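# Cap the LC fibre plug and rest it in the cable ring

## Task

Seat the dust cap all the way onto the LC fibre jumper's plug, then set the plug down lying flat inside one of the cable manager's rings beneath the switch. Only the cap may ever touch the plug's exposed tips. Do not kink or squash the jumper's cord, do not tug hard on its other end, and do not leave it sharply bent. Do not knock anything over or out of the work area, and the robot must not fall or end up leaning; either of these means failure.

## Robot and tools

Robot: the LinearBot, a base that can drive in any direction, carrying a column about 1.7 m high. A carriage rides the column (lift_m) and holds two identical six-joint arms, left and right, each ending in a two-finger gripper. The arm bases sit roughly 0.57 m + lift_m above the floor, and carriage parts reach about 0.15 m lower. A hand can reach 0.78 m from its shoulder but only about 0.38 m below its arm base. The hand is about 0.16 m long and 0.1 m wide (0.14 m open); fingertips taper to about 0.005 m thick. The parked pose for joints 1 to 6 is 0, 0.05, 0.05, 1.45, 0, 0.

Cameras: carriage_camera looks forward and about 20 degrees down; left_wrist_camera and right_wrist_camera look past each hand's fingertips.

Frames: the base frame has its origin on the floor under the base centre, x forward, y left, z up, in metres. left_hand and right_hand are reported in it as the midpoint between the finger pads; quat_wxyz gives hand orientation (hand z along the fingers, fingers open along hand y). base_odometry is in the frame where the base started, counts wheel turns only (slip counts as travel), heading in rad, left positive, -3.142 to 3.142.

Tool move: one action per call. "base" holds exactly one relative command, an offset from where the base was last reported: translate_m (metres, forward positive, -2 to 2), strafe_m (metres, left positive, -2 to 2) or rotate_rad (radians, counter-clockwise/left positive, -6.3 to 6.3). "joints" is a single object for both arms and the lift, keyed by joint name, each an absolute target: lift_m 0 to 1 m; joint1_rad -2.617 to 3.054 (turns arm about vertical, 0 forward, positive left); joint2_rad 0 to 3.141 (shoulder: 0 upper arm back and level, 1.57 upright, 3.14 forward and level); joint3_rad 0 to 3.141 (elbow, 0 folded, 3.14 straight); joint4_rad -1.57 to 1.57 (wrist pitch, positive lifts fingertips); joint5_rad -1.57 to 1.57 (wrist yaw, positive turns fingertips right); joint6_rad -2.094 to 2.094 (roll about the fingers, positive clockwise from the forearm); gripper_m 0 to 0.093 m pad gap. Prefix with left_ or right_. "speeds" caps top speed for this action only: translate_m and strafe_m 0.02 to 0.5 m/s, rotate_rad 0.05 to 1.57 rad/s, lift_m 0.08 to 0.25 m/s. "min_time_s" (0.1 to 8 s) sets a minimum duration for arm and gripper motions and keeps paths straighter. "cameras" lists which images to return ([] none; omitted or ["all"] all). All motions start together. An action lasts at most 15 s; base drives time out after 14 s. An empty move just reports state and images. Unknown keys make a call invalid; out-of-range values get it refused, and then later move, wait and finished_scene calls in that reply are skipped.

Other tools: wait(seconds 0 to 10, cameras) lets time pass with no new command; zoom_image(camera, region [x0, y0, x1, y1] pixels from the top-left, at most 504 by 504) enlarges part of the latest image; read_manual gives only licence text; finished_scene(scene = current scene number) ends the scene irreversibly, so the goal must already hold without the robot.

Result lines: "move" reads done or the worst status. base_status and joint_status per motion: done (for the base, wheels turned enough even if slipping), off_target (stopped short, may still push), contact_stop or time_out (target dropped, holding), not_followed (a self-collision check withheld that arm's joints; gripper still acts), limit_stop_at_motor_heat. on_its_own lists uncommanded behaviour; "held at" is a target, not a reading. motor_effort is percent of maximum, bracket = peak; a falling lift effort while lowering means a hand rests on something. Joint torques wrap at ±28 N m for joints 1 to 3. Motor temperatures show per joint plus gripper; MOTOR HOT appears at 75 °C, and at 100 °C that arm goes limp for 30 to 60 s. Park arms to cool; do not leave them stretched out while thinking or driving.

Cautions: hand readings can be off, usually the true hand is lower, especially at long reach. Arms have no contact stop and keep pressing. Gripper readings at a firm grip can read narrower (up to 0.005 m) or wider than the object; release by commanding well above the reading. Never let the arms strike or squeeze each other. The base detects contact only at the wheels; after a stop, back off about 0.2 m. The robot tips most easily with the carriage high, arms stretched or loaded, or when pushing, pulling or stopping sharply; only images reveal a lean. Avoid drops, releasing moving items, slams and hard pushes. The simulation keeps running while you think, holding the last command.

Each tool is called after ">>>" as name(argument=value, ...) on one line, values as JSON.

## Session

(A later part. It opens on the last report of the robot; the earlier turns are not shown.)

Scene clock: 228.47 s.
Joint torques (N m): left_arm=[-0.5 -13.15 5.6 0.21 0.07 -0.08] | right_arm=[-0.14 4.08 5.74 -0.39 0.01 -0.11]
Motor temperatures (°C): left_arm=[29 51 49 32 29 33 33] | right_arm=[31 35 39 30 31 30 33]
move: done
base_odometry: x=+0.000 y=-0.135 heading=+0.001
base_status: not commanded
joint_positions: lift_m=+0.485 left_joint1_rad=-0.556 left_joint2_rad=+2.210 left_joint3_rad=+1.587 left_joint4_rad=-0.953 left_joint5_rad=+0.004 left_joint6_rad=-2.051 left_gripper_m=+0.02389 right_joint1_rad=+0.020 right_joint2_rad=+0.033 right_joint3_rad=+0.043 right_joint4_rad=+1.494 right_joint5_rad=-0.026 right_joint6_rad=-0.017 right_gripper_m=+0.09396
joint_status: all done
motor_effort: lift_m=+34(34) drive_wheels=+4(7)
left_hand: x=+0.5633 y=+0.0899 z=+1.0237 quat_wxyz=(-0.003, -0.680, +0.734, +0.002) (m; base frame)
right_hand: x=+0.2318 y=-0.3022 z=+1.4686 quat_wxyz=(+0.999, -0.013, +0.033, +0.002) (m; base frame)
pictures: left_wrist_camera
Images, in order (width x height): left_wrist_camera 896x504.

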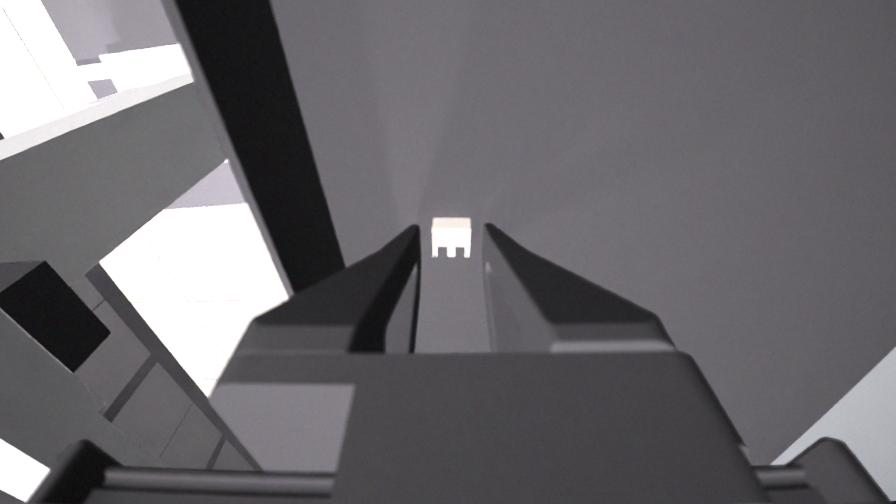

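>>> move(joints={"lift_m": 0.58}, cameras=[])

>>> move(joints={"left_joint1_rad": -0.276, "left_joint2_rad": 2.04, "left_joint3_rad": 1.241, "left_joint4_rad": -0.568, "left_joint5_rad": 0.693, "left_joint6_rad": 1.309, "left_gripper_m": 0.03}, min_time_s=2.5, cameras=["carriage_camera"])

>>> move(joints={"lift_m": 0.51}, cameras=["left_wrist_camera"])

>>> zoom_image(camera="left_wrist_camera", region=[380, 100, 520, 240])

Scene clock: 243.47 s.
Joint torques (N m): left_arm=[-0.51 -12.31 5.75 0.21 0.06 -0.08] | right_arm=[-0.14 4.07 5.75 -0.38 0.01 -0.11]
Motor temperatures (°C): left_arm=[29 52 47 32 29 33 33] | right_arm=[31 35 39 30 31 30 33]
move: done
base_odometry: x=+0.000 y=-0.135 heading=+0.001
base_status: not commanded
joint_positions: lift_m=+0.580 left_joint1_rad=-0.556 left_joint2_rad=+2.200 left_joint3_rad=+1.585 left_joint4_rad=-0.951 left_joint5_rad=+0.005 left_joint6_rad=-2.051 left_gripper_m=+0.02390 right_joint1_rad=+0.020 right_joint2_rad=+0.033 right_joint3_rad=+0.043 right_joint4_rad=+1.494 right_joint5_rad=-0.026 right_joint6_rad=-0.017 right_gripper_m=+0.09396
joint_status: all done
motor_effort: lift_m=+35(44) drive_wheels=+5(7)
left_hand: x=+0.5641 y=+0.0892 z=+1.1226 quat_wxyz=(-0.002, -0.680, +0.733, -0.003) (m; base frame)
right_hand: x=+0.2318 y=-0.3022 z=+1.5641 quat_wxyz=(+0.999, -0.013, +0.033, +0.002) (m; base frame)
pictures: none
No camera images: "cameras" was empty.

Scene clock: 246.47 s.
Joint torques (N m): left_arm=[0.73 -12.49 5.04 0.67 0.57 0.11] | right_arm=[-0.16 4.05 5.78 -0.38 0.01 -0.11]
Motor temperatures (°C): left_arm=[29 53 47 32 29 33 33] | right_arm=[31 35 39 30 31 30 33]
move: done
base_odometry: x=+0.000 y=-0.135 heading=+0.001
base_status: not commanded
joint_positions: lift_m=+0.580 left_joint1_rad=-0.284 left_joint2_rad=+2.081 left_joint3_rad=+1.255 left_joint4_rad=-0.582 left_joint5_rad=+0.679 left_joint6_rad=+1.297 left_gripper_m=+0.02986 right_joint1_rad=+0.020 right_joint2_rad=+0.033 right_joint3_rad=+0.043 right_joint4_rad=+1.494 right_joint5_rad=-0.026 right_joint6_rad=-0.017 right_gripper_m=+0.09396
joint_status: all done
motor_effort: lift_m=+34(35) drive_wheels=-1(7)
left_hand: x=+0.5620 y=+0.0932 z=+1.1336 quat_wxyz=(+0.228, +0.687, +0.642, -0.253) (m; base frame)
right_hand: x=+0.2318 y=-0.3022 z=+1.5641 quat_wxyz=(+0.999, -0.013, +0.033, +0.002) (m; base frame)
pictures: carriage_camera
Images, in order (width x height): carriage_camera 896x504.

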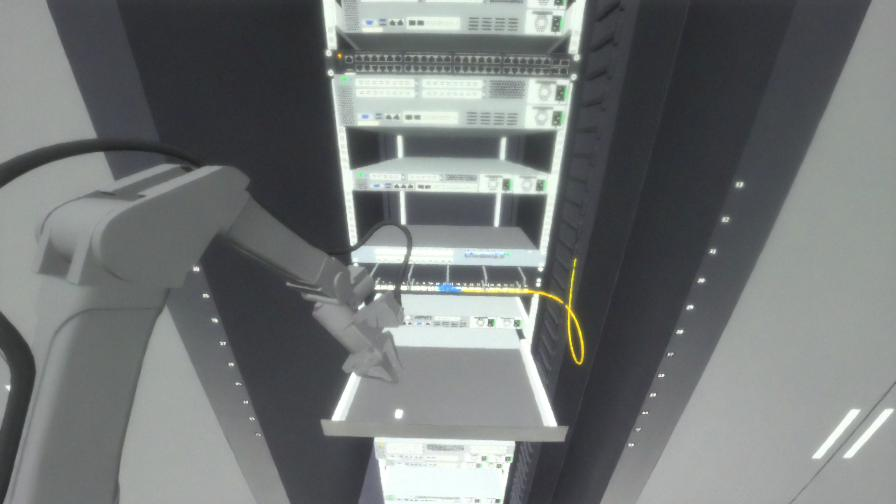

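Scene clock: 247.27 s.
Joint torques (N m): left_arm=[0.73 -10.81 5.67 0.61 0.53 0.11] | right_arm=[-0.16 4.07 5.75 -0.38 0.01 -0.11]
Motor temperatures (°C): left_arm=[29 53 47 32 29 33 33] | right_arm=[31 35 39 30 31 30 33]
move: done
base_odometry: x=+0.000 y=-0.135 heading=+0.001
base_status: not commanded
joint_positions: lift_m=+0.510 left_joint1_rad=-0.284 left_joint2_rad=+2.061 left_joint3_rad=+1.248 left_joint4_rad=-0.575 left_joint5_rad=+0.684 left_joint6_rad=+1.299 left_gripper_m=+0.02987 right_joint1_rad=+0.020 right_joint2_rad=+0.033 right_joint3_rad=+0.043 right_joint4_rad=+1.494 right_joint5_rad=-0.026 right_joint6_rad=-0.017 right_gripper_m=+0.09396
joint_status: all done
motor_effort: lift_m=+35(36) drive_wheels=-1(4)
left_hand: x=+0.5630 y=+0.0923 z=+1.0700 quat_wxyz=(+0.237, +0.689, +0.638, -0.250) (m; base frame)
right_hand: x=+0.2318 y=-0.3022 z=+1.4941 quat_wxyz=(+0.999, -0.013, +0.033, +0.002) (m; base frame)
pictures: left_wrist_camera
Images, in order (width x height): left_wrist_camera 896x504.

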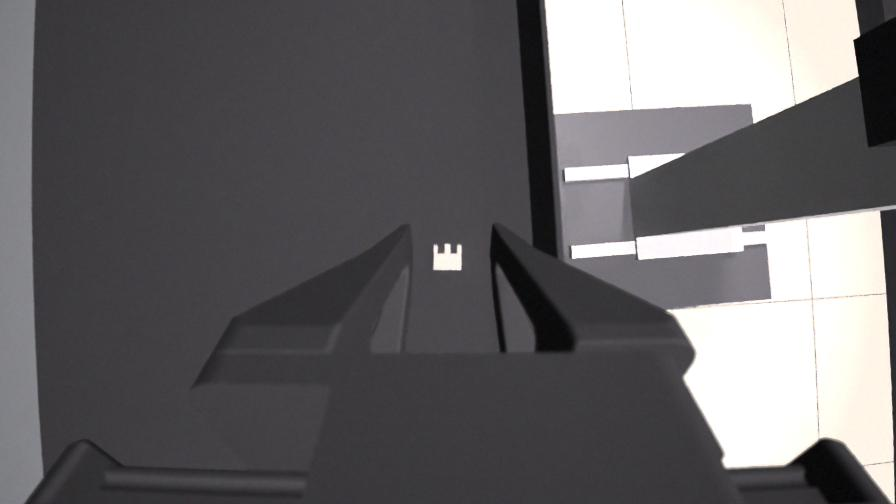

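Scaled by 3.600 from the camera's 896x504 image, which has a finer 1280x720 frame.

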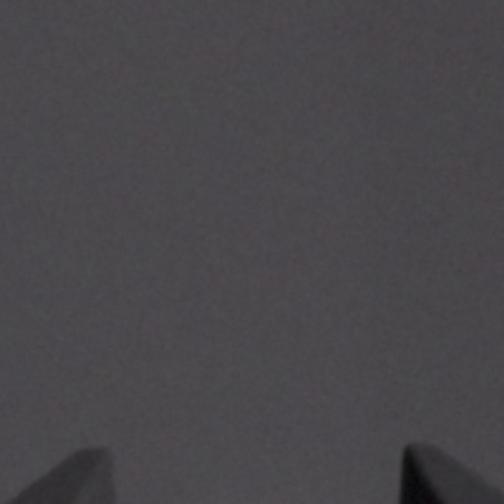

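>>> move(joints={"lift_m": 0.487}, cameras=["left_wrist_camera"])

>>> zoom_image(camera="left_wrist_camera", region=[380, 180, 520, 320])

Scene clock: 255.93 s.
Joint torques (N m): left_arm=[0.69 -10.74 5.81 0.61 0.52 0.11] | right_arm=[-0.16 4.07 5.82 -0.38 0.01 -0.11]
Motor temperatures (°C): left_arm=[29 54 47 32 29 33 32] | right_arm=[31 35 39 30 31 30 33]
move: done
base_odometry: x=+0.000 y=-0.135 heading=+0.001
base_status: not commanded
joint_positions: lift_m=+0.487 left_joint1_rad=-0.284 left_joint2_rad=+2.060 left_joint3_rad=+1.247 left_joint4_rad=-0.574 left_joint5_rad=+0.686 left_joint6_rad=+1.299 left_gripper_m=+0.02987 right_joint1_rad=+0.020 right_joint2_rad=+0.033 right_joint3_rad=+0.043 right_joint4_rad=+1.494 right_joint5_rad=-0.026 right_joint6_rad=-0.017 right_gripper_m=+0.09396
joint_status: all done
motor_effort: lift_m=+34(36) drive_wheels=-3(5)
left_hand: x=+0.5628 y=+0.0921 z=+1.0473 quat_wxyz=(+0.238, +0.689, +0.637, -0.251) (m; base frame)
right_hand: x=+0.2318 y=-0.3022 z=+1.4711 quat_wxyz=(+0.999, -0.013, +0.033, +0.002) (m; base frame)
pictures: left_wrist_camera
Images, in order (width x height): left_wrist_camera 896x504.

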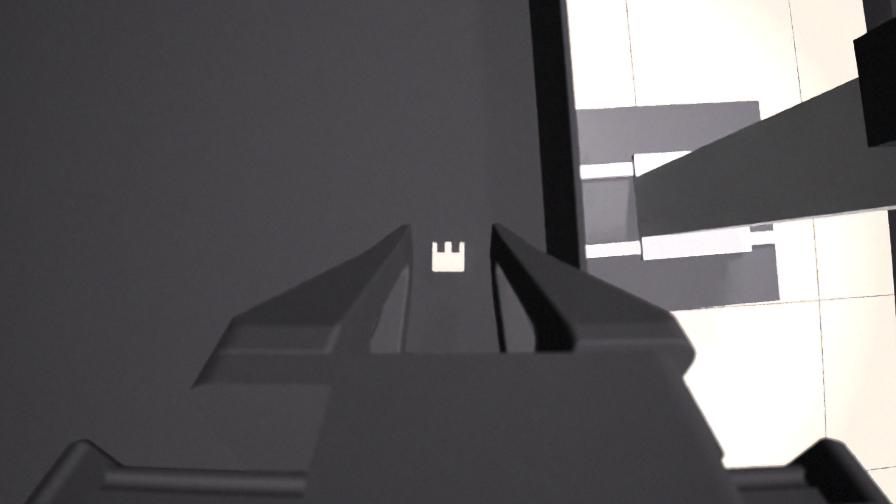

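Scaled by 3.600 from the camera's 896x504 image, which has a finer 1280x720 frame.

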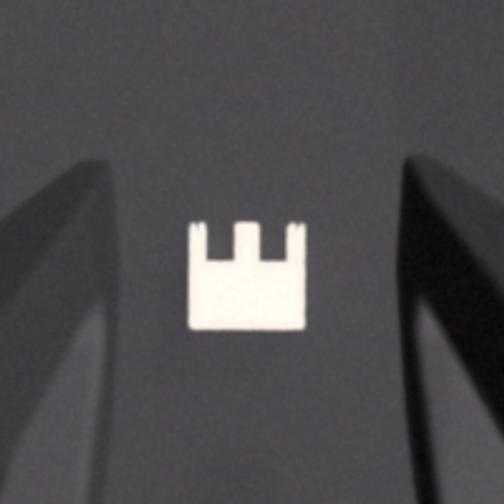

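>>> move(joints={"left_joint1_rad": -0.25, "left_joint2_rad": 2.08, "left_joint3_rad": 1.295, "left_joint4_rad": -0.628, "left_joint6_rad": 1.344}, min_time_s=1, cameras=["left_wrist_camera"])

>>> zoom_image(camera="left_wrist_camera", region=[380, 180, 520, 320])

Scene clock: 271.67 s.
Joint torques (N m): left_arm=[0.7 -8.01 8.92 0.36 0.52 0.11] | right_arm=[-0.14 4.1 5.76 -0.38 0.01 -0.11]
Motor temperatures (°C): left_arm=[29 54 47 32 29 33 32] | right_arm=[31 35 39 30 31 30 33]
move: done
base_odometry: x=+0.000 y=-0.135 heading=+0.001
base_status: not commanded
joint_positions: lift_m=+0.487 left_joint1_rad=-0.258 left_joint2_rad=+2.066 left_joint3_rad=+1.266 left_joint4_rad=-0.615 left_joint5_rad=+0.686 left_joint6_rad=+1.333 left_gripper_m=+0.02987 right_joint1_rad=+0.020 right_joint2_rad=+0.033 right_joint3_rad=+0.043 right_joint4_rad=+1.494 right_joint5_rad=-0.026 right_joint6_rad=-0.017 right_gripper_m=+0.09396
joint_status: all done
motor_effort: lift_m=+34(35) drive_wheels=-5(6)
left_hand: x=+0.5656 y=+0.1019 z=+1.0482 quat_wxyz=(+0.234, +0.689, +0.639, -0.251) (m; base frame)
right_hand: x=+0.2318 y=-0.3022 z=+1.4711 quat_wxyz=(+0.999, -0.013, +0.033, +0.002) (m; base frame)
pictures: left_wrist_camera
Images, in order (width x height): left_wrist_camera 896x504.

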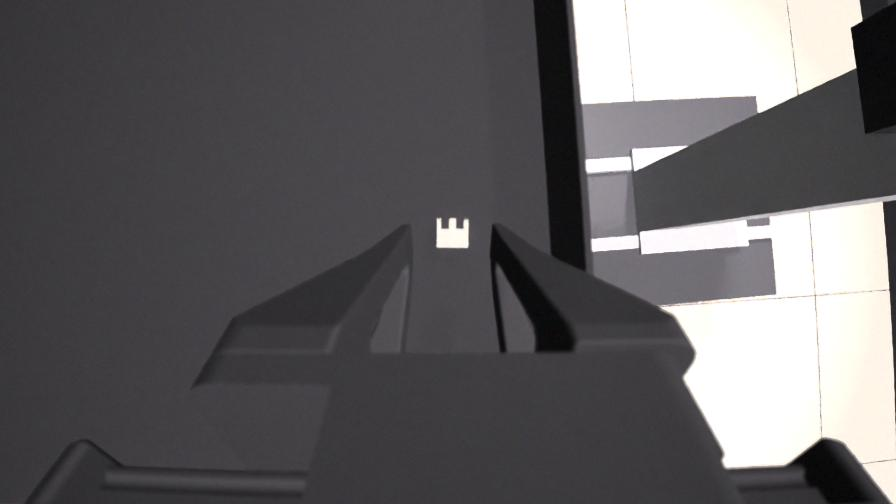

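Scaled by 3.600 from the camera's 896x504 image, which has a finer 1280x720 frame.

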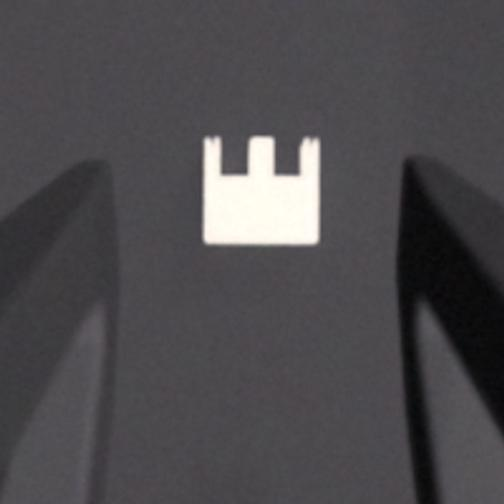

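>>> move(joints={"lift_m": 0.4655}, speeds={"lift_m": 0.08}, cameras=["left_wrist_camera"])

>>> zoom_image(camera="left_wrist_camera", region=[380, 180, 520, 320])

Scene clock: 276.37 s.
Joint torques (N m): left_arm=[0.69 -8.49 8.47 0.39 0.52 0.12] | right_arm=[-0.16 4.08 5.74 -0.38 0.01 -0.11]
Motor temperatures (°C): left_arm=[29 53 47 32 29 33 32] | right_arm=[31 35 39 30 31 30 33]
move: done
base_odometry: x=+0.000 y=-0.135 heading=+0.001
base_status: not commanded
joint_positions: lift_m=+0.466 left_joint1_rad=-0.258 left_joint2_rad=+2.072 left_joint3_rad=+1.271 left_joint4_rad=-0.620 left_joint5_rad=+0.686 left_joint6_rad=+1.333 left_gripper_m=+0.02987 right_joint1_rad=+0.020 right_joint2_rad=+0.033 right_joint3_rad=+0.043 right_joint4_rad=+1.494 right_joint5_rad=-0.026 right_joint6_rad=-0.017 right_gripper_m=+0.09396
joint_status: all done
motor_effort: lift_m=+34(36) drive_wheels=-1(5)
left_hand: x=+0.5658 y=+0.1018 z=+1.0258 quat_wxyz=(+0.232, +0.689, +0.639, -0.252) (m; base frame)
right_hand: x=+0.2318 y=-0.3022 z=+1.4496 quat_wxyz=(+0.999, -0.013, +0.033, +0.002) (m; base frame)
pictures: left_wrist_camera
Images, in order (width x height): left_wrist_camera 896x504.

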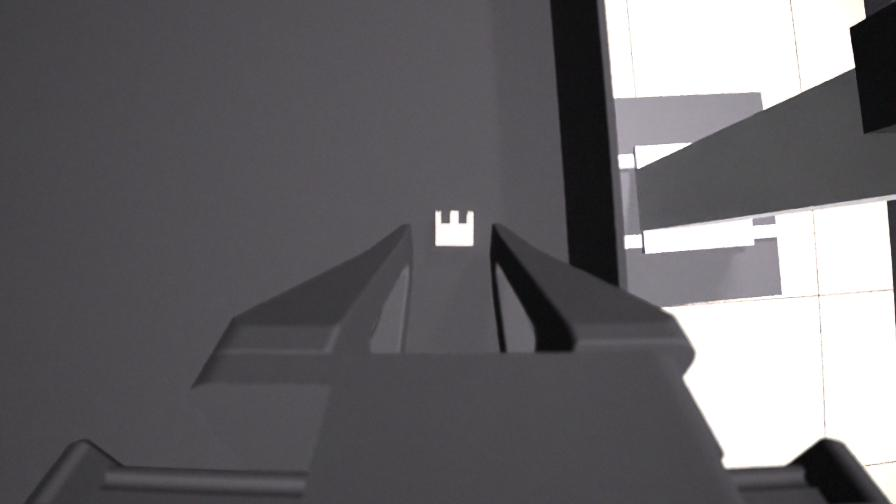

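Scaled by 3.600 from the camera's 896x504 image, which has a finer 1280x720 frame.

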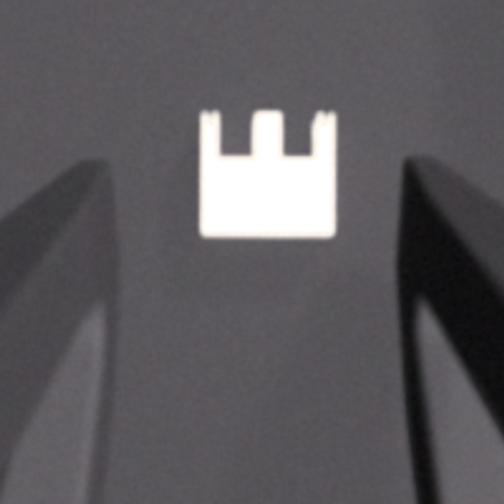

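>>> move(joints={"left_gripper_m": 0.006}, min_time_s=2, cameras=[])

>>> move(joints={"lift_m": 0.53}, speeds={"lift_m": 0.08}, cameras=["left_wrist_camera", "carriage_camera"])

>>> zoom_image(camera="left_wrist_camera", region=[380, 180, 520, 320])

>>> zoom_image(camera="carriage_camera", region=[360, 220, 560, 340])

Scene clock: 284.80 s.
Joint torques (N m): left_arm=[0.69 -8.5 8.46 0.39 0.51 0.12] | right_arm=[-0.13 4.08 5.75 -0.38 0.01 -0.11]
Motor temperatures (°C): left_arm=[29 52 48 32 29 33 32] | right_arm=[31 35 39 30 31 30 33]
move: done
base_odometry: x=+0.000 y=-0.135 heading=+0.001
base_status: not commanded
joint_positions: lift_m=+0.466 left_joint1_rad=-0.258 left_joint2_rad=+2.072 left_joint3_rad=+1.271 left_joint4_rad=-0.620 left_joint5_rad=+0.687 left_joint6_rad=+1.334 left_gripper_m=+0.00787 right_joint1_rad=+0.020 right_joint2_rad=+0.033 right_joint3_rad=+0.043 right_joint4_rad=+1.494 right_joint5_rad=-0.026 right_joint6_rad=-0.017 right_gripper_m=+0.09396
joint_status: all done
motor_effort: lift_m=+34(34) drive_wheels=-4(7)
left_hand: x=+0.5656 y=+0.1017 z=+1.0259 quat_wxyz=(+0.232, +0.689, +0.639, -0.252) (m; base frame)
right_hand: x=+0.2318 y=-0.3022 z=+1.4496 quat_wxyz=(+0.999, -0.013, +0.033, +0.002) (m; base frame)
pictures: none
No camera images: "cameras" was empty.

Scene clock: 285.97 s.
Joint torques (N m): left_arm=[0.72 -8.68 8.29 0.4 0.51 0.11] | right_arm=[-0.17 4.07 5.74 -0.39 0.01 -0.11]
Motor temperatures (°C): left_arm=[29 52 48 32 29 33 32] | right_arm=[31 35 39 30 31 30 33]
move: done
base_odometry: x=+0.000 y=-0.135 heading=+0.001
base_status: not commanded
joint_positions: lift_m=+0.530 left_joint1_rad=-0.258 left_joint2_rad=+2.075 left_joint3_rad=+1.273 left_joint4_rad=-0.622 left_joint5_rad=+0.687 left_joint6_rad=+1.334 left_gripper_m=+0.00748 right_joint1_rad=+0.020 right_joint2_rad=+0.033 right_joint3_rad=+0.043 right_joint4_rad=+1.494 right_joint5_rad=-0.026 right_joint6_rad=-0.017 right_gripper_m=+0.09396
joint_status: all done
motor_effort: lift_m=+35(43) drive_wheels=-3(5)
left_hand: x=+0.5656 y=+0.1017 z=+1.0897 quat_wxyz=(+0.231, +0.688, +0.639, -0.253) (m; base frame)
right_hand: x=+0.2318 y=-0.3022 z=+1.5141 quat_wxyz=(+0.999, -0.013, +0.033, +0.002) (m; base frame)
pictures: carriage_camera, left_wrist_camera
Images, in order (width x height): carriage_camera 896x504, left_wrist_camera 896x504.

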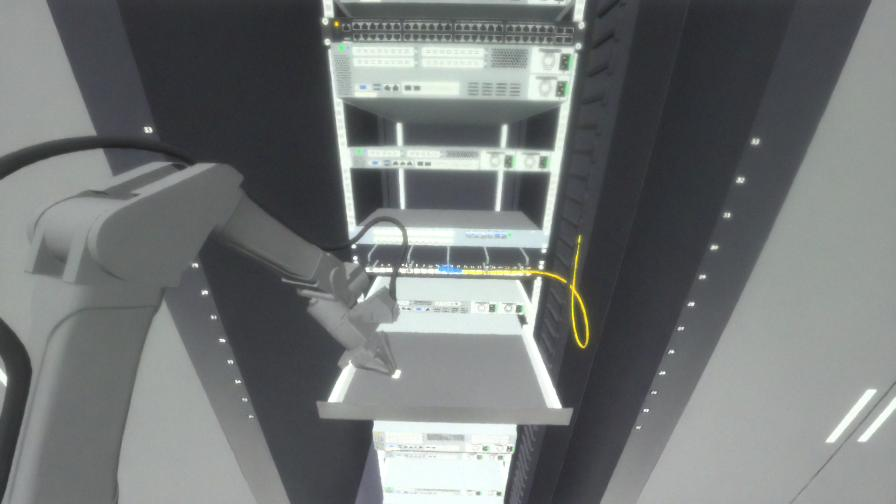

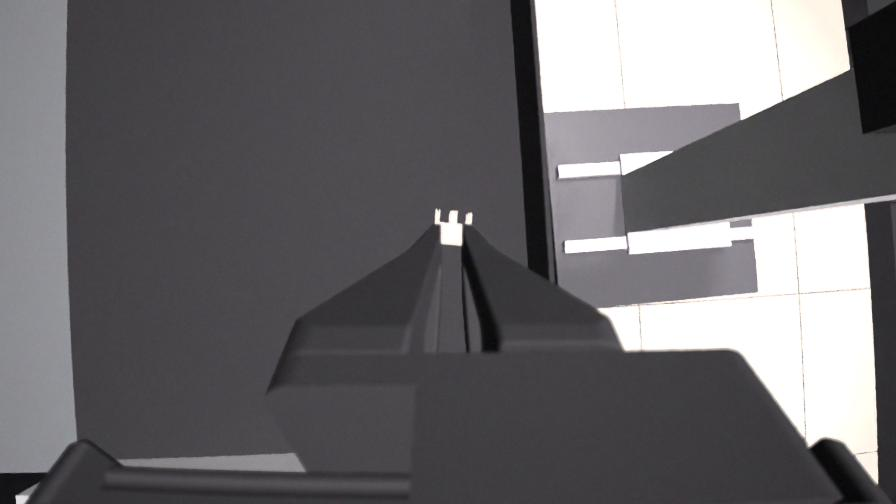

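Scaled by 3.600 from the camera's 896x504 image, which has a finer 1280x720 frame.

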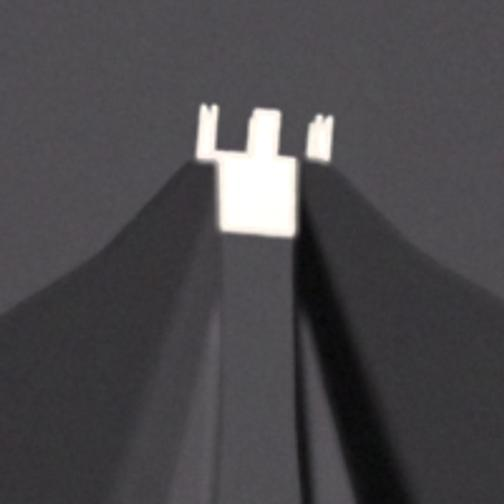

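Scaled by 2.520 from the camera's 896x504 image, which has a finer 1280x720 frame.

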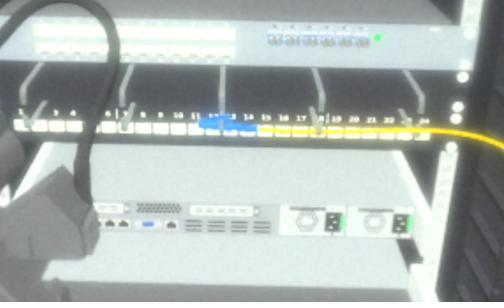

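>>> wait(seconds=0.3, cameras=["left_wrist_camera"])

>>> zoom_image(camera="left_wrist_camera", region=[420, 190, 490, 260])

Scene clock: 297.07 s.
Joint torques (N m): left_arm=[0.69 -8.73 8.27 0.4 0.52 0.11] | right_arm=[-0.16 4.07 5.76 -0.38 0.01 -0.11]
Motor temperatures (°C): left_arm=[29 52 47 32 29 33 33] | right_arm=[31 35 39 30 31 30 33]
base_odometry: x=+0.000 y=-0.135 heading=+0.001
base_status: not commanded
joint_positions: lift_m=+0.530 left_joint1_rad=-0.258 left_joint2_rad=+2.075 left_joint3_rad=+1.273 left_joint4_rad=-0.622 left_joint5_rad=+0.687 left_joint6_rad=+1.334 left_gripper_m=+0.00747 right_joint1_rad=+0.020 right_joint2_rad=+0.033 right_joint3_rad=+0.043 right_joint4_rad=+1.494 right_joint5_rad=-0.026 right_joint6_rad=-0.017 right_gripper_m=+0.09396
joint_status: all done
motor_effort: lift_m=+35(43) drive_wheels=+1(5)
left_hand: x=+0.5656 y=+0.1017 z=+1.0897 quat_wxyz=(+0.231, +0.688, +0.639, -0.253) (m; base frame)
right_hand: x=+0.2318 y=-0.3022 z=+1.5141 quat_wxyz=(+0.999, -0.013, +0.033, +0.002) (m; base frame)
wait: 0.30 s; at rest from the start
pictures: left_wrist_camera
Images, in order (width x height): left_wrist_camera 896x504.

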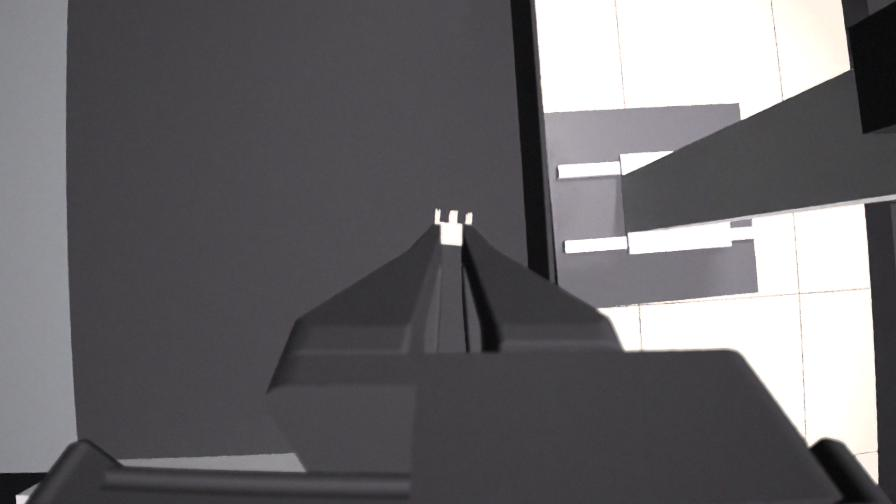

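Scaled by 7.200 from the camera's 896x504 image, which has a finer 1280x720 frame.

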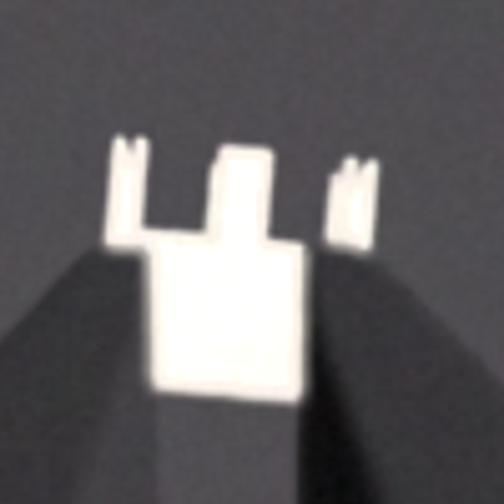

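>>> move(joints={"lift_m": 0.4655}, speeds={"lift_m": 0.1}, cameras=[])

>>> move(joints={"left_gripper_m": 0.024}, min_time_s=1, cameras=[])

>>> move(joints={"lift_m": 0.4615}, speeds={"lift_m": 0.08}, cameras=["left_wrist_camera"])

>>> zoom_image(camera="left_wrist_camera", region=[380, 180, 520, 320])

Scene clock: 312.60 s.
Joint torques (N m): left_arm=[0.55 -8.81 8.12 0.44 0.48 0.11] | right_arm=[-0.14 4.05 5.75 -0.38 0.01 -0.11]
Motor temperatures (°C): left_arm=[29 51 47 31 29 33 33] | right_arm=[31 35 39 30 31 30 33]
move: done
base_odometry: x=+0.000 y=-0.135 heading=+0.001
base_status: not commanded
joint_positions: lift_m=+0.466 left_joint1_rad=-0.256 left_joint2_rad=+2.075 left_joint3_rad=+1.275 left_joint4_rad=-0.626 left_joint5_rad=+0.690 left_joint6_rad=+1.334 left_gripper_m=+0.00593 right_joint1_rad=+0.020 right_joint2_rad=+0.033 right_joint3_rad=+0.043 right_joint4_rad=+1.494 right_joint5_rad=-0.026 right_joint6_rad=-0.017 right_gripper_m=+0.09396
joint_status: all done
motor_effort: lift_m=+34(35) drive_wheels=-2(6)
left_hand: x=+0.5658 y=+0.1020 z=+1.0258 quat_wxyz=(+0.231, +0.687, +0.640, -0.255) (m; base frame)
right_hand: x=+0.2318 y=-0.3022 z=+1.4497 quat_wxyz=(+0.999, -0.013, +0.033, +0.002) (m; base frame)
pictures: none
No camera images: "cameras" was empty.

Scene clock: 313.90 s.
Joint torques (N m): left_arm=[0.57 -8.84 8.09 0.45 0.48 0.11] | right_arm=[-0.17 4.08 5.75 -0.39 0.01 -0.11]
Motor temperatures (°C): left_arm=[29 51 47 31 29 33 33] | right_arm=[31 35 39 30 31 30 33]
move: done
base_odometry: x=+0.000 y=-0.135 heading=+0.001
base_status: not commanded
joint_positions: lift_m=+0.466 left_joint1_rad=-0.256 left_joint2_rad=+2.075 left_joint3_rad=+1.275 left_joint4_rad=-0.626 left_joint5_rad=+0.690 left_joint6_rad=+1.334 left_gripper_m=+0.02387 right_joint1_rad=+0.020 right_joint2_rad=+0.033 right_joint3_rad=+0.043 right_joint4_rad=+1.494 right_joint5_rad=-0.026 right_joint6_rad=-0.017 right_gripper_m=+0.09396
joint_status: all done
motor_effort: lift_m=+34(34) drive_wheels=+2(6)
left_hand: x=+0.5658 y=+0.1020 z=+1.0258 quat_wxyz=(+0.231, +0.687, +0.640, -0.255) (m; base frame)
right_hand: x=+0.2318 y=-0.3022 z=+1.4497 quat_wxyz=(+0.999, -0.013, +0.033, +0.002) (m; base frame)
pictures: none
No camera images: "cameras" was empty.

Scene clock: 314.33 s.
Joint torques (N m): left_arm=[0.4 -8.81 7.94 0.45 0.34 0.1] | right_arm=[-0.16 4.08 5.75 -0.39 0.01 -0.11]
Motor temperatures (°C): left_arm=[29 51 47 31 29 33 33] | right_arm=[31 35 39 30 31 30 33]
move: done
base_odometry: x=+0.000 y=-0.135 heading=+0.001
base_status: not commanded
joint_positions: lift_m=+0.462 left_joint1_rad=-0.254 left_joint2_rad=+2.075 left_joint3_rad=+1.277 left_joint4_rad=-0.626 left_joint5_rad=+0.705 left_joint6_rad=+1.335 left_gripper_m=+0.02387 right_joint1_rad=+0.020 right_joint2_rad=+0.033 right_joint3_rad=+0.043 right_joint4_rad=+1.495 right_joint5_rad=-0.026 right_joint6_rad=-0.017 right_gripper_m=+0.09396
joint_status: all done
motor_effort: lift_m=+33(35) drive_wheels=+0(4)
left_hand: x=+0.5660 y=+0.1007 z=+1.0239 quat_wxyz=(+0.236, +0.686, +0.638, -0.260) (m; base frame)
right_hand: x=+0.2318 y=-0.3022 z=+1.4457 quat_wxyz=(+0.999, -0.013, +0.033, +0.002) (m; base frame)
pictures: left_wrist_camera
Images, in order (width x height): left_wrist_camera 896x504.

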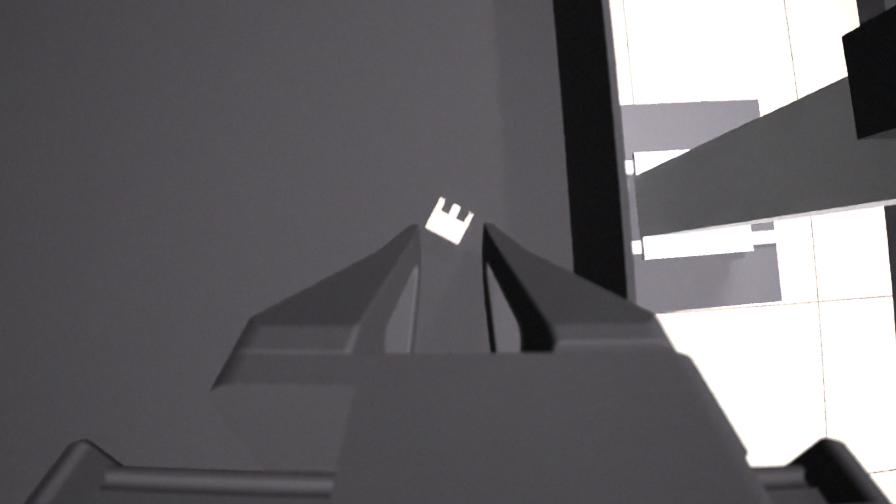

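Scaled by 3.600 from the camera's 896x504 image, which has a finer 1280x720 frame.

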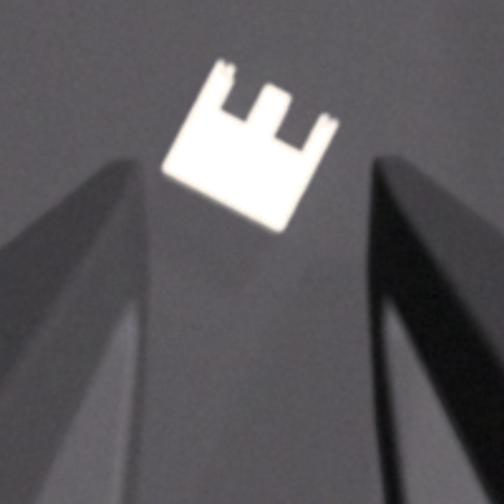

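>>> move(joints={"lift_m": 0.4645, "left_joint5_rad": 0.685, "left_gripper_m": 0.018}, min_time_s=1.5, cameras=["left_wrist_camera"])

>>> zoom_image(camera="left_wrist_camera", region=[380, 180, 520, 320])

Scene clock: 329.60 s.
Joint torques (N m): left_arm=[0.39 -8.83 7.83 0.47 0.35 0.1] | right_arm=[-0.16 4.08 5.76 -0.39 0.01 -0.11]
Motor temperatures (°C): left_arm=[29 50 48 31 29 33 33] | right_arm=[31 35 39 30 31 30 33]
move: done
base_odometry: x=+0.000 y=-0.135 heading=+0.001
base_status: not commanded
joint_positions: lift_m=+0.464 left_joint1_rad=-0.254 left_joint2_rad=+2.076 left_joint3_rad=+1.278 left_joint4_rad=-0.627 left_joint5_rad=+0.698 left_joint6_rad=+1.335 left_gripper_m=+0.01813 right_joint1_rad=+0.020 right_joint2_rad=+0.033 right_joint3_rad=+0.043 right_joint4_rad=+1.494 right_joint5_rad=-0.026 right_joint6_rad=-0.017 right_gripper_m=+0.09396
joint_status: all done
motor_effort: lift_m=+36(40) drive_wheels=-5(6)
left_hand: x=+0.5665 y=+0.1016 z=+1.0260 quat_wxyz=(+0.234, +0.686, +0.639, -0.257) (m; base frame)
right_hand: x=+0.2318 y=-0.3022 z=+1.4485 quat_wxyz=(+0.999, -0.013, +0.033, +0.002) (m; base frame)
pictures: left_wrist_camera
Images, in order (width x height): left_wrist_camera 896x504.

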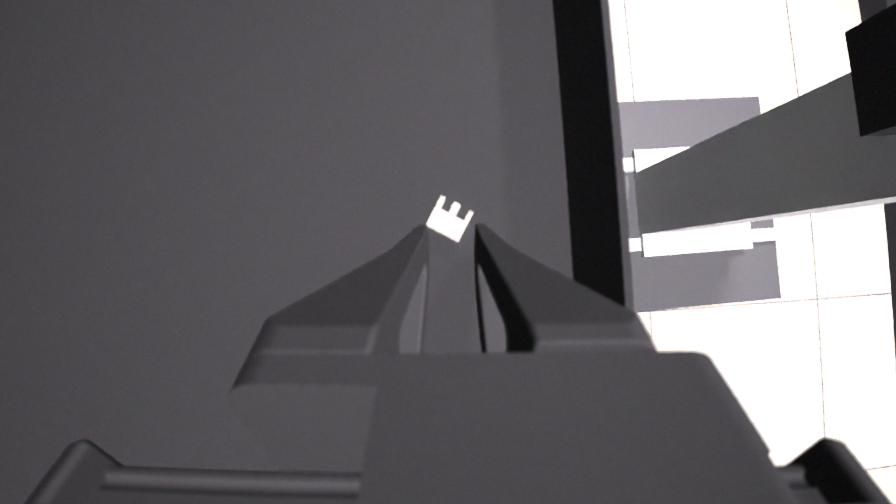

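Scaled by 3.600 from the camera's 896x504 image, which has a finer 1280x720 frame.

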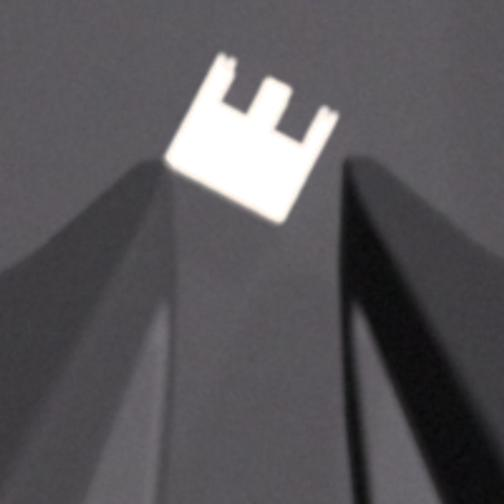

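>>> move(joints={"lift_m": 0.4675, "left_joint1_rad": -0.275, "left_joint2_rad": 2.098, "left_joint3_rad": 1.325, "left_joint4_rad": -0.644, "left_joint5_rad": 0.672, "left_joint6_rad": 1.311, "left_gripper_m": 0.024}, min_time_s=1, cameras=["left_wrist_camera"])

>>> zoom_image(camera="left_wrist_camera", region=[380, 180, 520, 320])

Scene clock: 347.10 s.
Joint torques (N m): left_arm=[-0.61 -8.09 9.09 0.35 0.34 -0.09] | right_arm=[-0.14 4.07 5.75 -0.38 0.01 -0.11]
Motor temperatures (°C): left_arm=[29 49 48 31 29 33 33] | right_arm=[31 35 39 30 31 30 33]
move: done
base_odometry: x=+0.000 y=-0.135 heading=+0.001
base_status: not commanded
joint_positions: lift_m=+0.467 left_joint1_rad=-0.267 left_joint2_rad=+2.083 left_joint3_rad=+1.294 left_joint4_rad=-0.632 left_joint5_rad=+0.684 left_joint6_rad=+1.322 left_gripper_m=+0.02387 right_joint1_rad=+0.020 right_joint2_rad=+0.033 right_joint3_rad=+0.043 right_joint4_rad=+1.494 right_joint5_rad=-0.026 right_joint6_rad=-0.017 right_gripper_m=+0.09396
joint_status: all done
motor_effort: lift_m=+36(41) drive_wheels=-3(5)
left_hand: x=+0.5680 y=+0.0977 z=+1.0285 quat_wxyz=(+0.229, +0.688, +0.640, -0.254) (m; base frame)
right_hand: x=+0.2319 y=-0.3022 z=+1.4515 quat_wxyz=(+0.999, -0.013, +0.033, +0.002) (m; base frame)
pictures: left_wrist_camera
Images, in order (width x height): left_wrist_camera 896x504.

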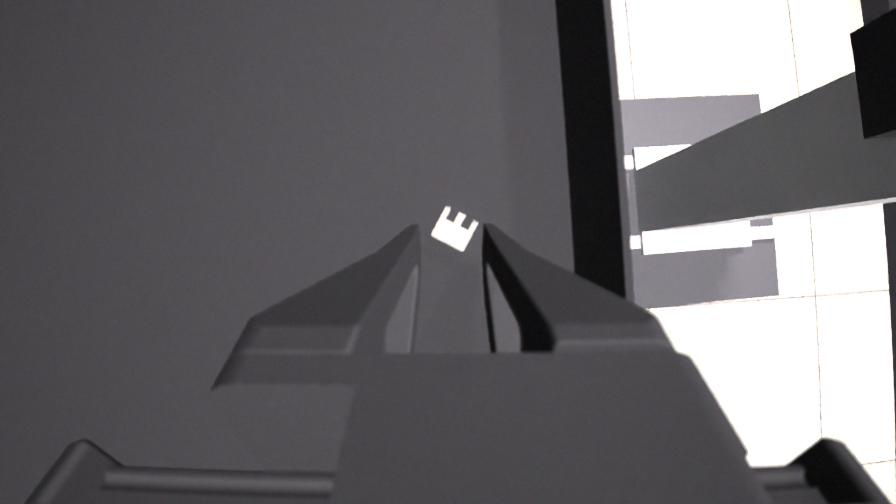

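Scaled by 3.600 from the camera's 896x504 image, which has a finer 1280x720 frame.

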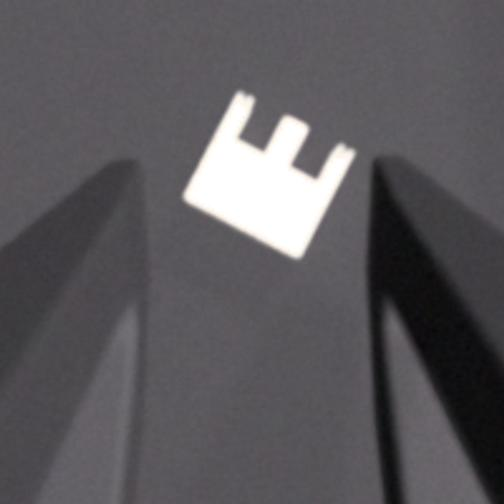

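>>> move(joints={"left_joint1_rad": -0.285}, cameras=[])

>>> move(joints={"lift_m": 0.4635, "left_gripper_m": 0.015}, min_time_s=1.5, cameras=["left_wrist_camera"])

>>> zoom_image(camera="left_wrist_camera", region=[380, 180, 520, 320])

Scene clock: 353.13 s.
Joint torques (N m): left_arm=[-0.5 -8.08 9.07 0.35 0.34 -0.08] | right_arm=[-0.16 4.05 5.75 -0.38 0 -0.11]
Motor temperatures (°C): left_arm=[29 49 48 31 29 33 33] | right_arm=[31 35 39 30 31 30 33]
move: done
base_odometry: x=+0.000 y=-0.135 heading=+0.001
base_status: not commanded
joint_positions: lift_m=+0.467 left_joint1_rad=-0.278 left_joint2_rad=+2.083 left_joint3_rad=+1.294 left_joint4_rad=-0.633 left_joint5_rad=+0.684 left_joint6_rad=+1.321 left_gripper_m=+0.02387 right_joint1_rad=+0.020 right_joint2_rad=+0.033 right_joint3_rad=+0.043 right_joint4_rad=+1.494 right_joint5_rad=-0.026 right_joint6_rad=-0.017 right_gripper_m=+0.09396
joint_status: all done
motor_effort: lift_m=+36(36) drive_wheels=-4(5)
left_hand: x=+0.5654 y=+0.0941 z=+1.0283 quat_wxyz=(+0.227, +0.691, +0.637, -0.255) (m; base frame)
right_hand: x=+0.2319 y=-0.3022 z=+1.4515 quat_wxyz=(+0.999, -0.013, +0.033, +0.002) (m; base frame)
pictures: none
No camera images: "cameras" was empty.

Scene clock: 354.93 s.
Joint torques (N m): left_arm=[-0.49 -8.38 8.69 0.38 0.33 -0.08] | right_arm=[-0.14 4.07 5.76 -0.39 0.01 -0.11]
Motor temperatures (°C): left_arm=[29 49 48 31 29 33 33] | right_arm=[31 35 39 30 31 30 33]
move: done
base_odometry: x=+0.000 y=-0.135 heading=+0.001
base_status: not commanded
joint_positions: lift_m=+0.464 left_joint1_rad=-0.278 left_joint2_rad=+2.086 left_joint3_rad=+1.298 left_joint4_rad=-0.635 left_joint5_rad=+0.684 left_joint6_rad=+1.321 left_gripper_m=+0.01527 right_joint1_rad=+0.020 right_joint2_rad=+0.033 right_joint3_rad=+0.043 right_joint4_rad=+1.494 right_joint5_rad=-0.026 right_joint6_rad=-0.017 right_gripper_m=+0.09396
joint_status: all done
motor_effort: lift_m=+34(35) drive_wheels=+3(9)
left_hand: x=+0.5661 y=+0.0939 z=+1.0243 quat_wxyz=(+0.227, +0.691, +0.637, -0.255) (m; base frame)
right_hand: x=+0.2318 y=-0.3022 z=+1.4476 quat_wxyz=(+0.999, -0.013, +0.033, +0.002) (m; base frame)
pictures: left_wrist_camera
Images, in order (width x height): left_wrist_camera 896x504.

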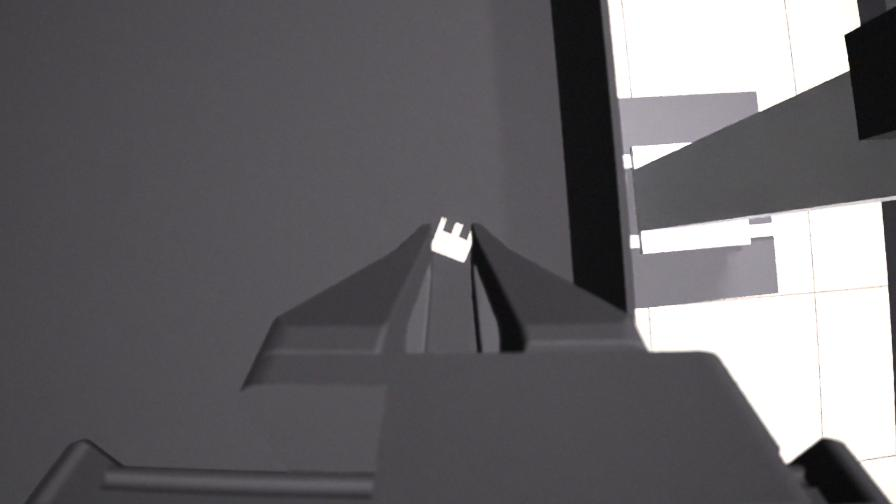

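Scaled by 3.600 from the camera's 896x504 image, which has a finer 1280x720 frame.

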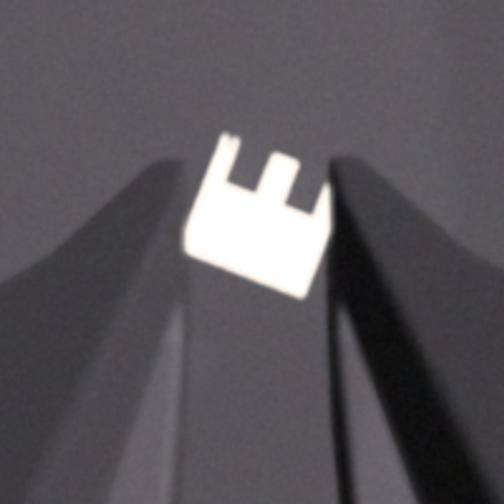

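>>> move(joints={"left_gripper_m": 0.011}, min_time_s=1.5, cameras=["left_wrist_camera"])

>>> zoom_image(camera="left_wrist_camera", region=[380, 180, 520, 320])

Scene clock: 361.13 s.
Joint torques (N m): left_arm=[-0.5 -8.35 8.69 0.39 0.34 -0.09] | right_arm=[-0.18 4.08 5.75 -0.39 0.01 -0.11]
Motor temperatures (°C): left_arm=[29 49 49 31 29 33 33] | right_arm=[31 35 39 30 31 30 33]
move: done
base_odometry: x=+0.000 y=-0.135 heading=+0.001
base_status: not commanded
joint_positions: lift_m=+0.464 left_joint1_rad=-0.278 left_joint2_rad=+2.086 left_joint3_rad=+1.298 left_joint4_rad=-0.636 left_joint5_rad=+0.684 left_joint6_rad=+1.321 left_gripper_m=+0.01184 right_joint1_rad=+0.020 right_joint2_rad=+0.033 right_joint3_rad=+0.043 right_joint4_rad=+1.494 right_joint5_rad=-0.026 right_joint6_rad=-0.017 right_gripper_m=+0.09396
joint_status: all done
motor_effort: lift_m=+34(34) drive_wheels=+6(7)
left_hand: x=+0.5659 y=+0.0940 z=+1.0243 quat_wxyz=(+0.226, +0.691, +0.637, -0.256) (m; base frame)
right_hand: x=+0.2318 y=-0.3022 z=+1.4476 quat_wxyz=(+0.999, -0.013, +0.033, +0.002) (m; base frame)
pictures: left_wrist_camera
Images, in order (width x height): left_wrist_camera 896x504.

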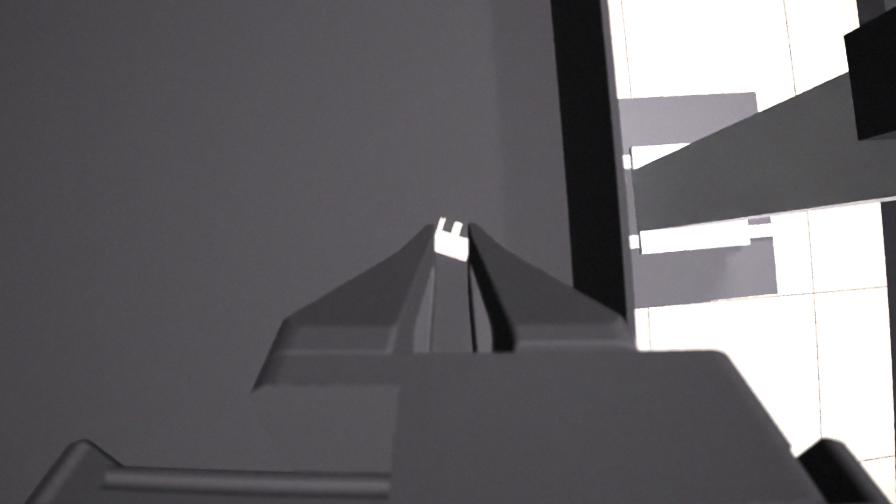

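Scaled by 3.600 from the camera's 896x504 image, which has a finer 1280x720 frame.

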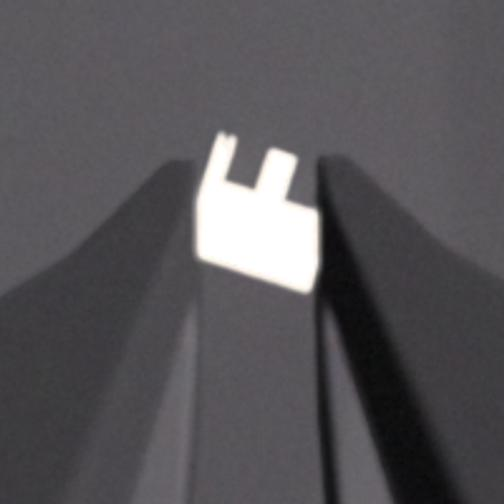

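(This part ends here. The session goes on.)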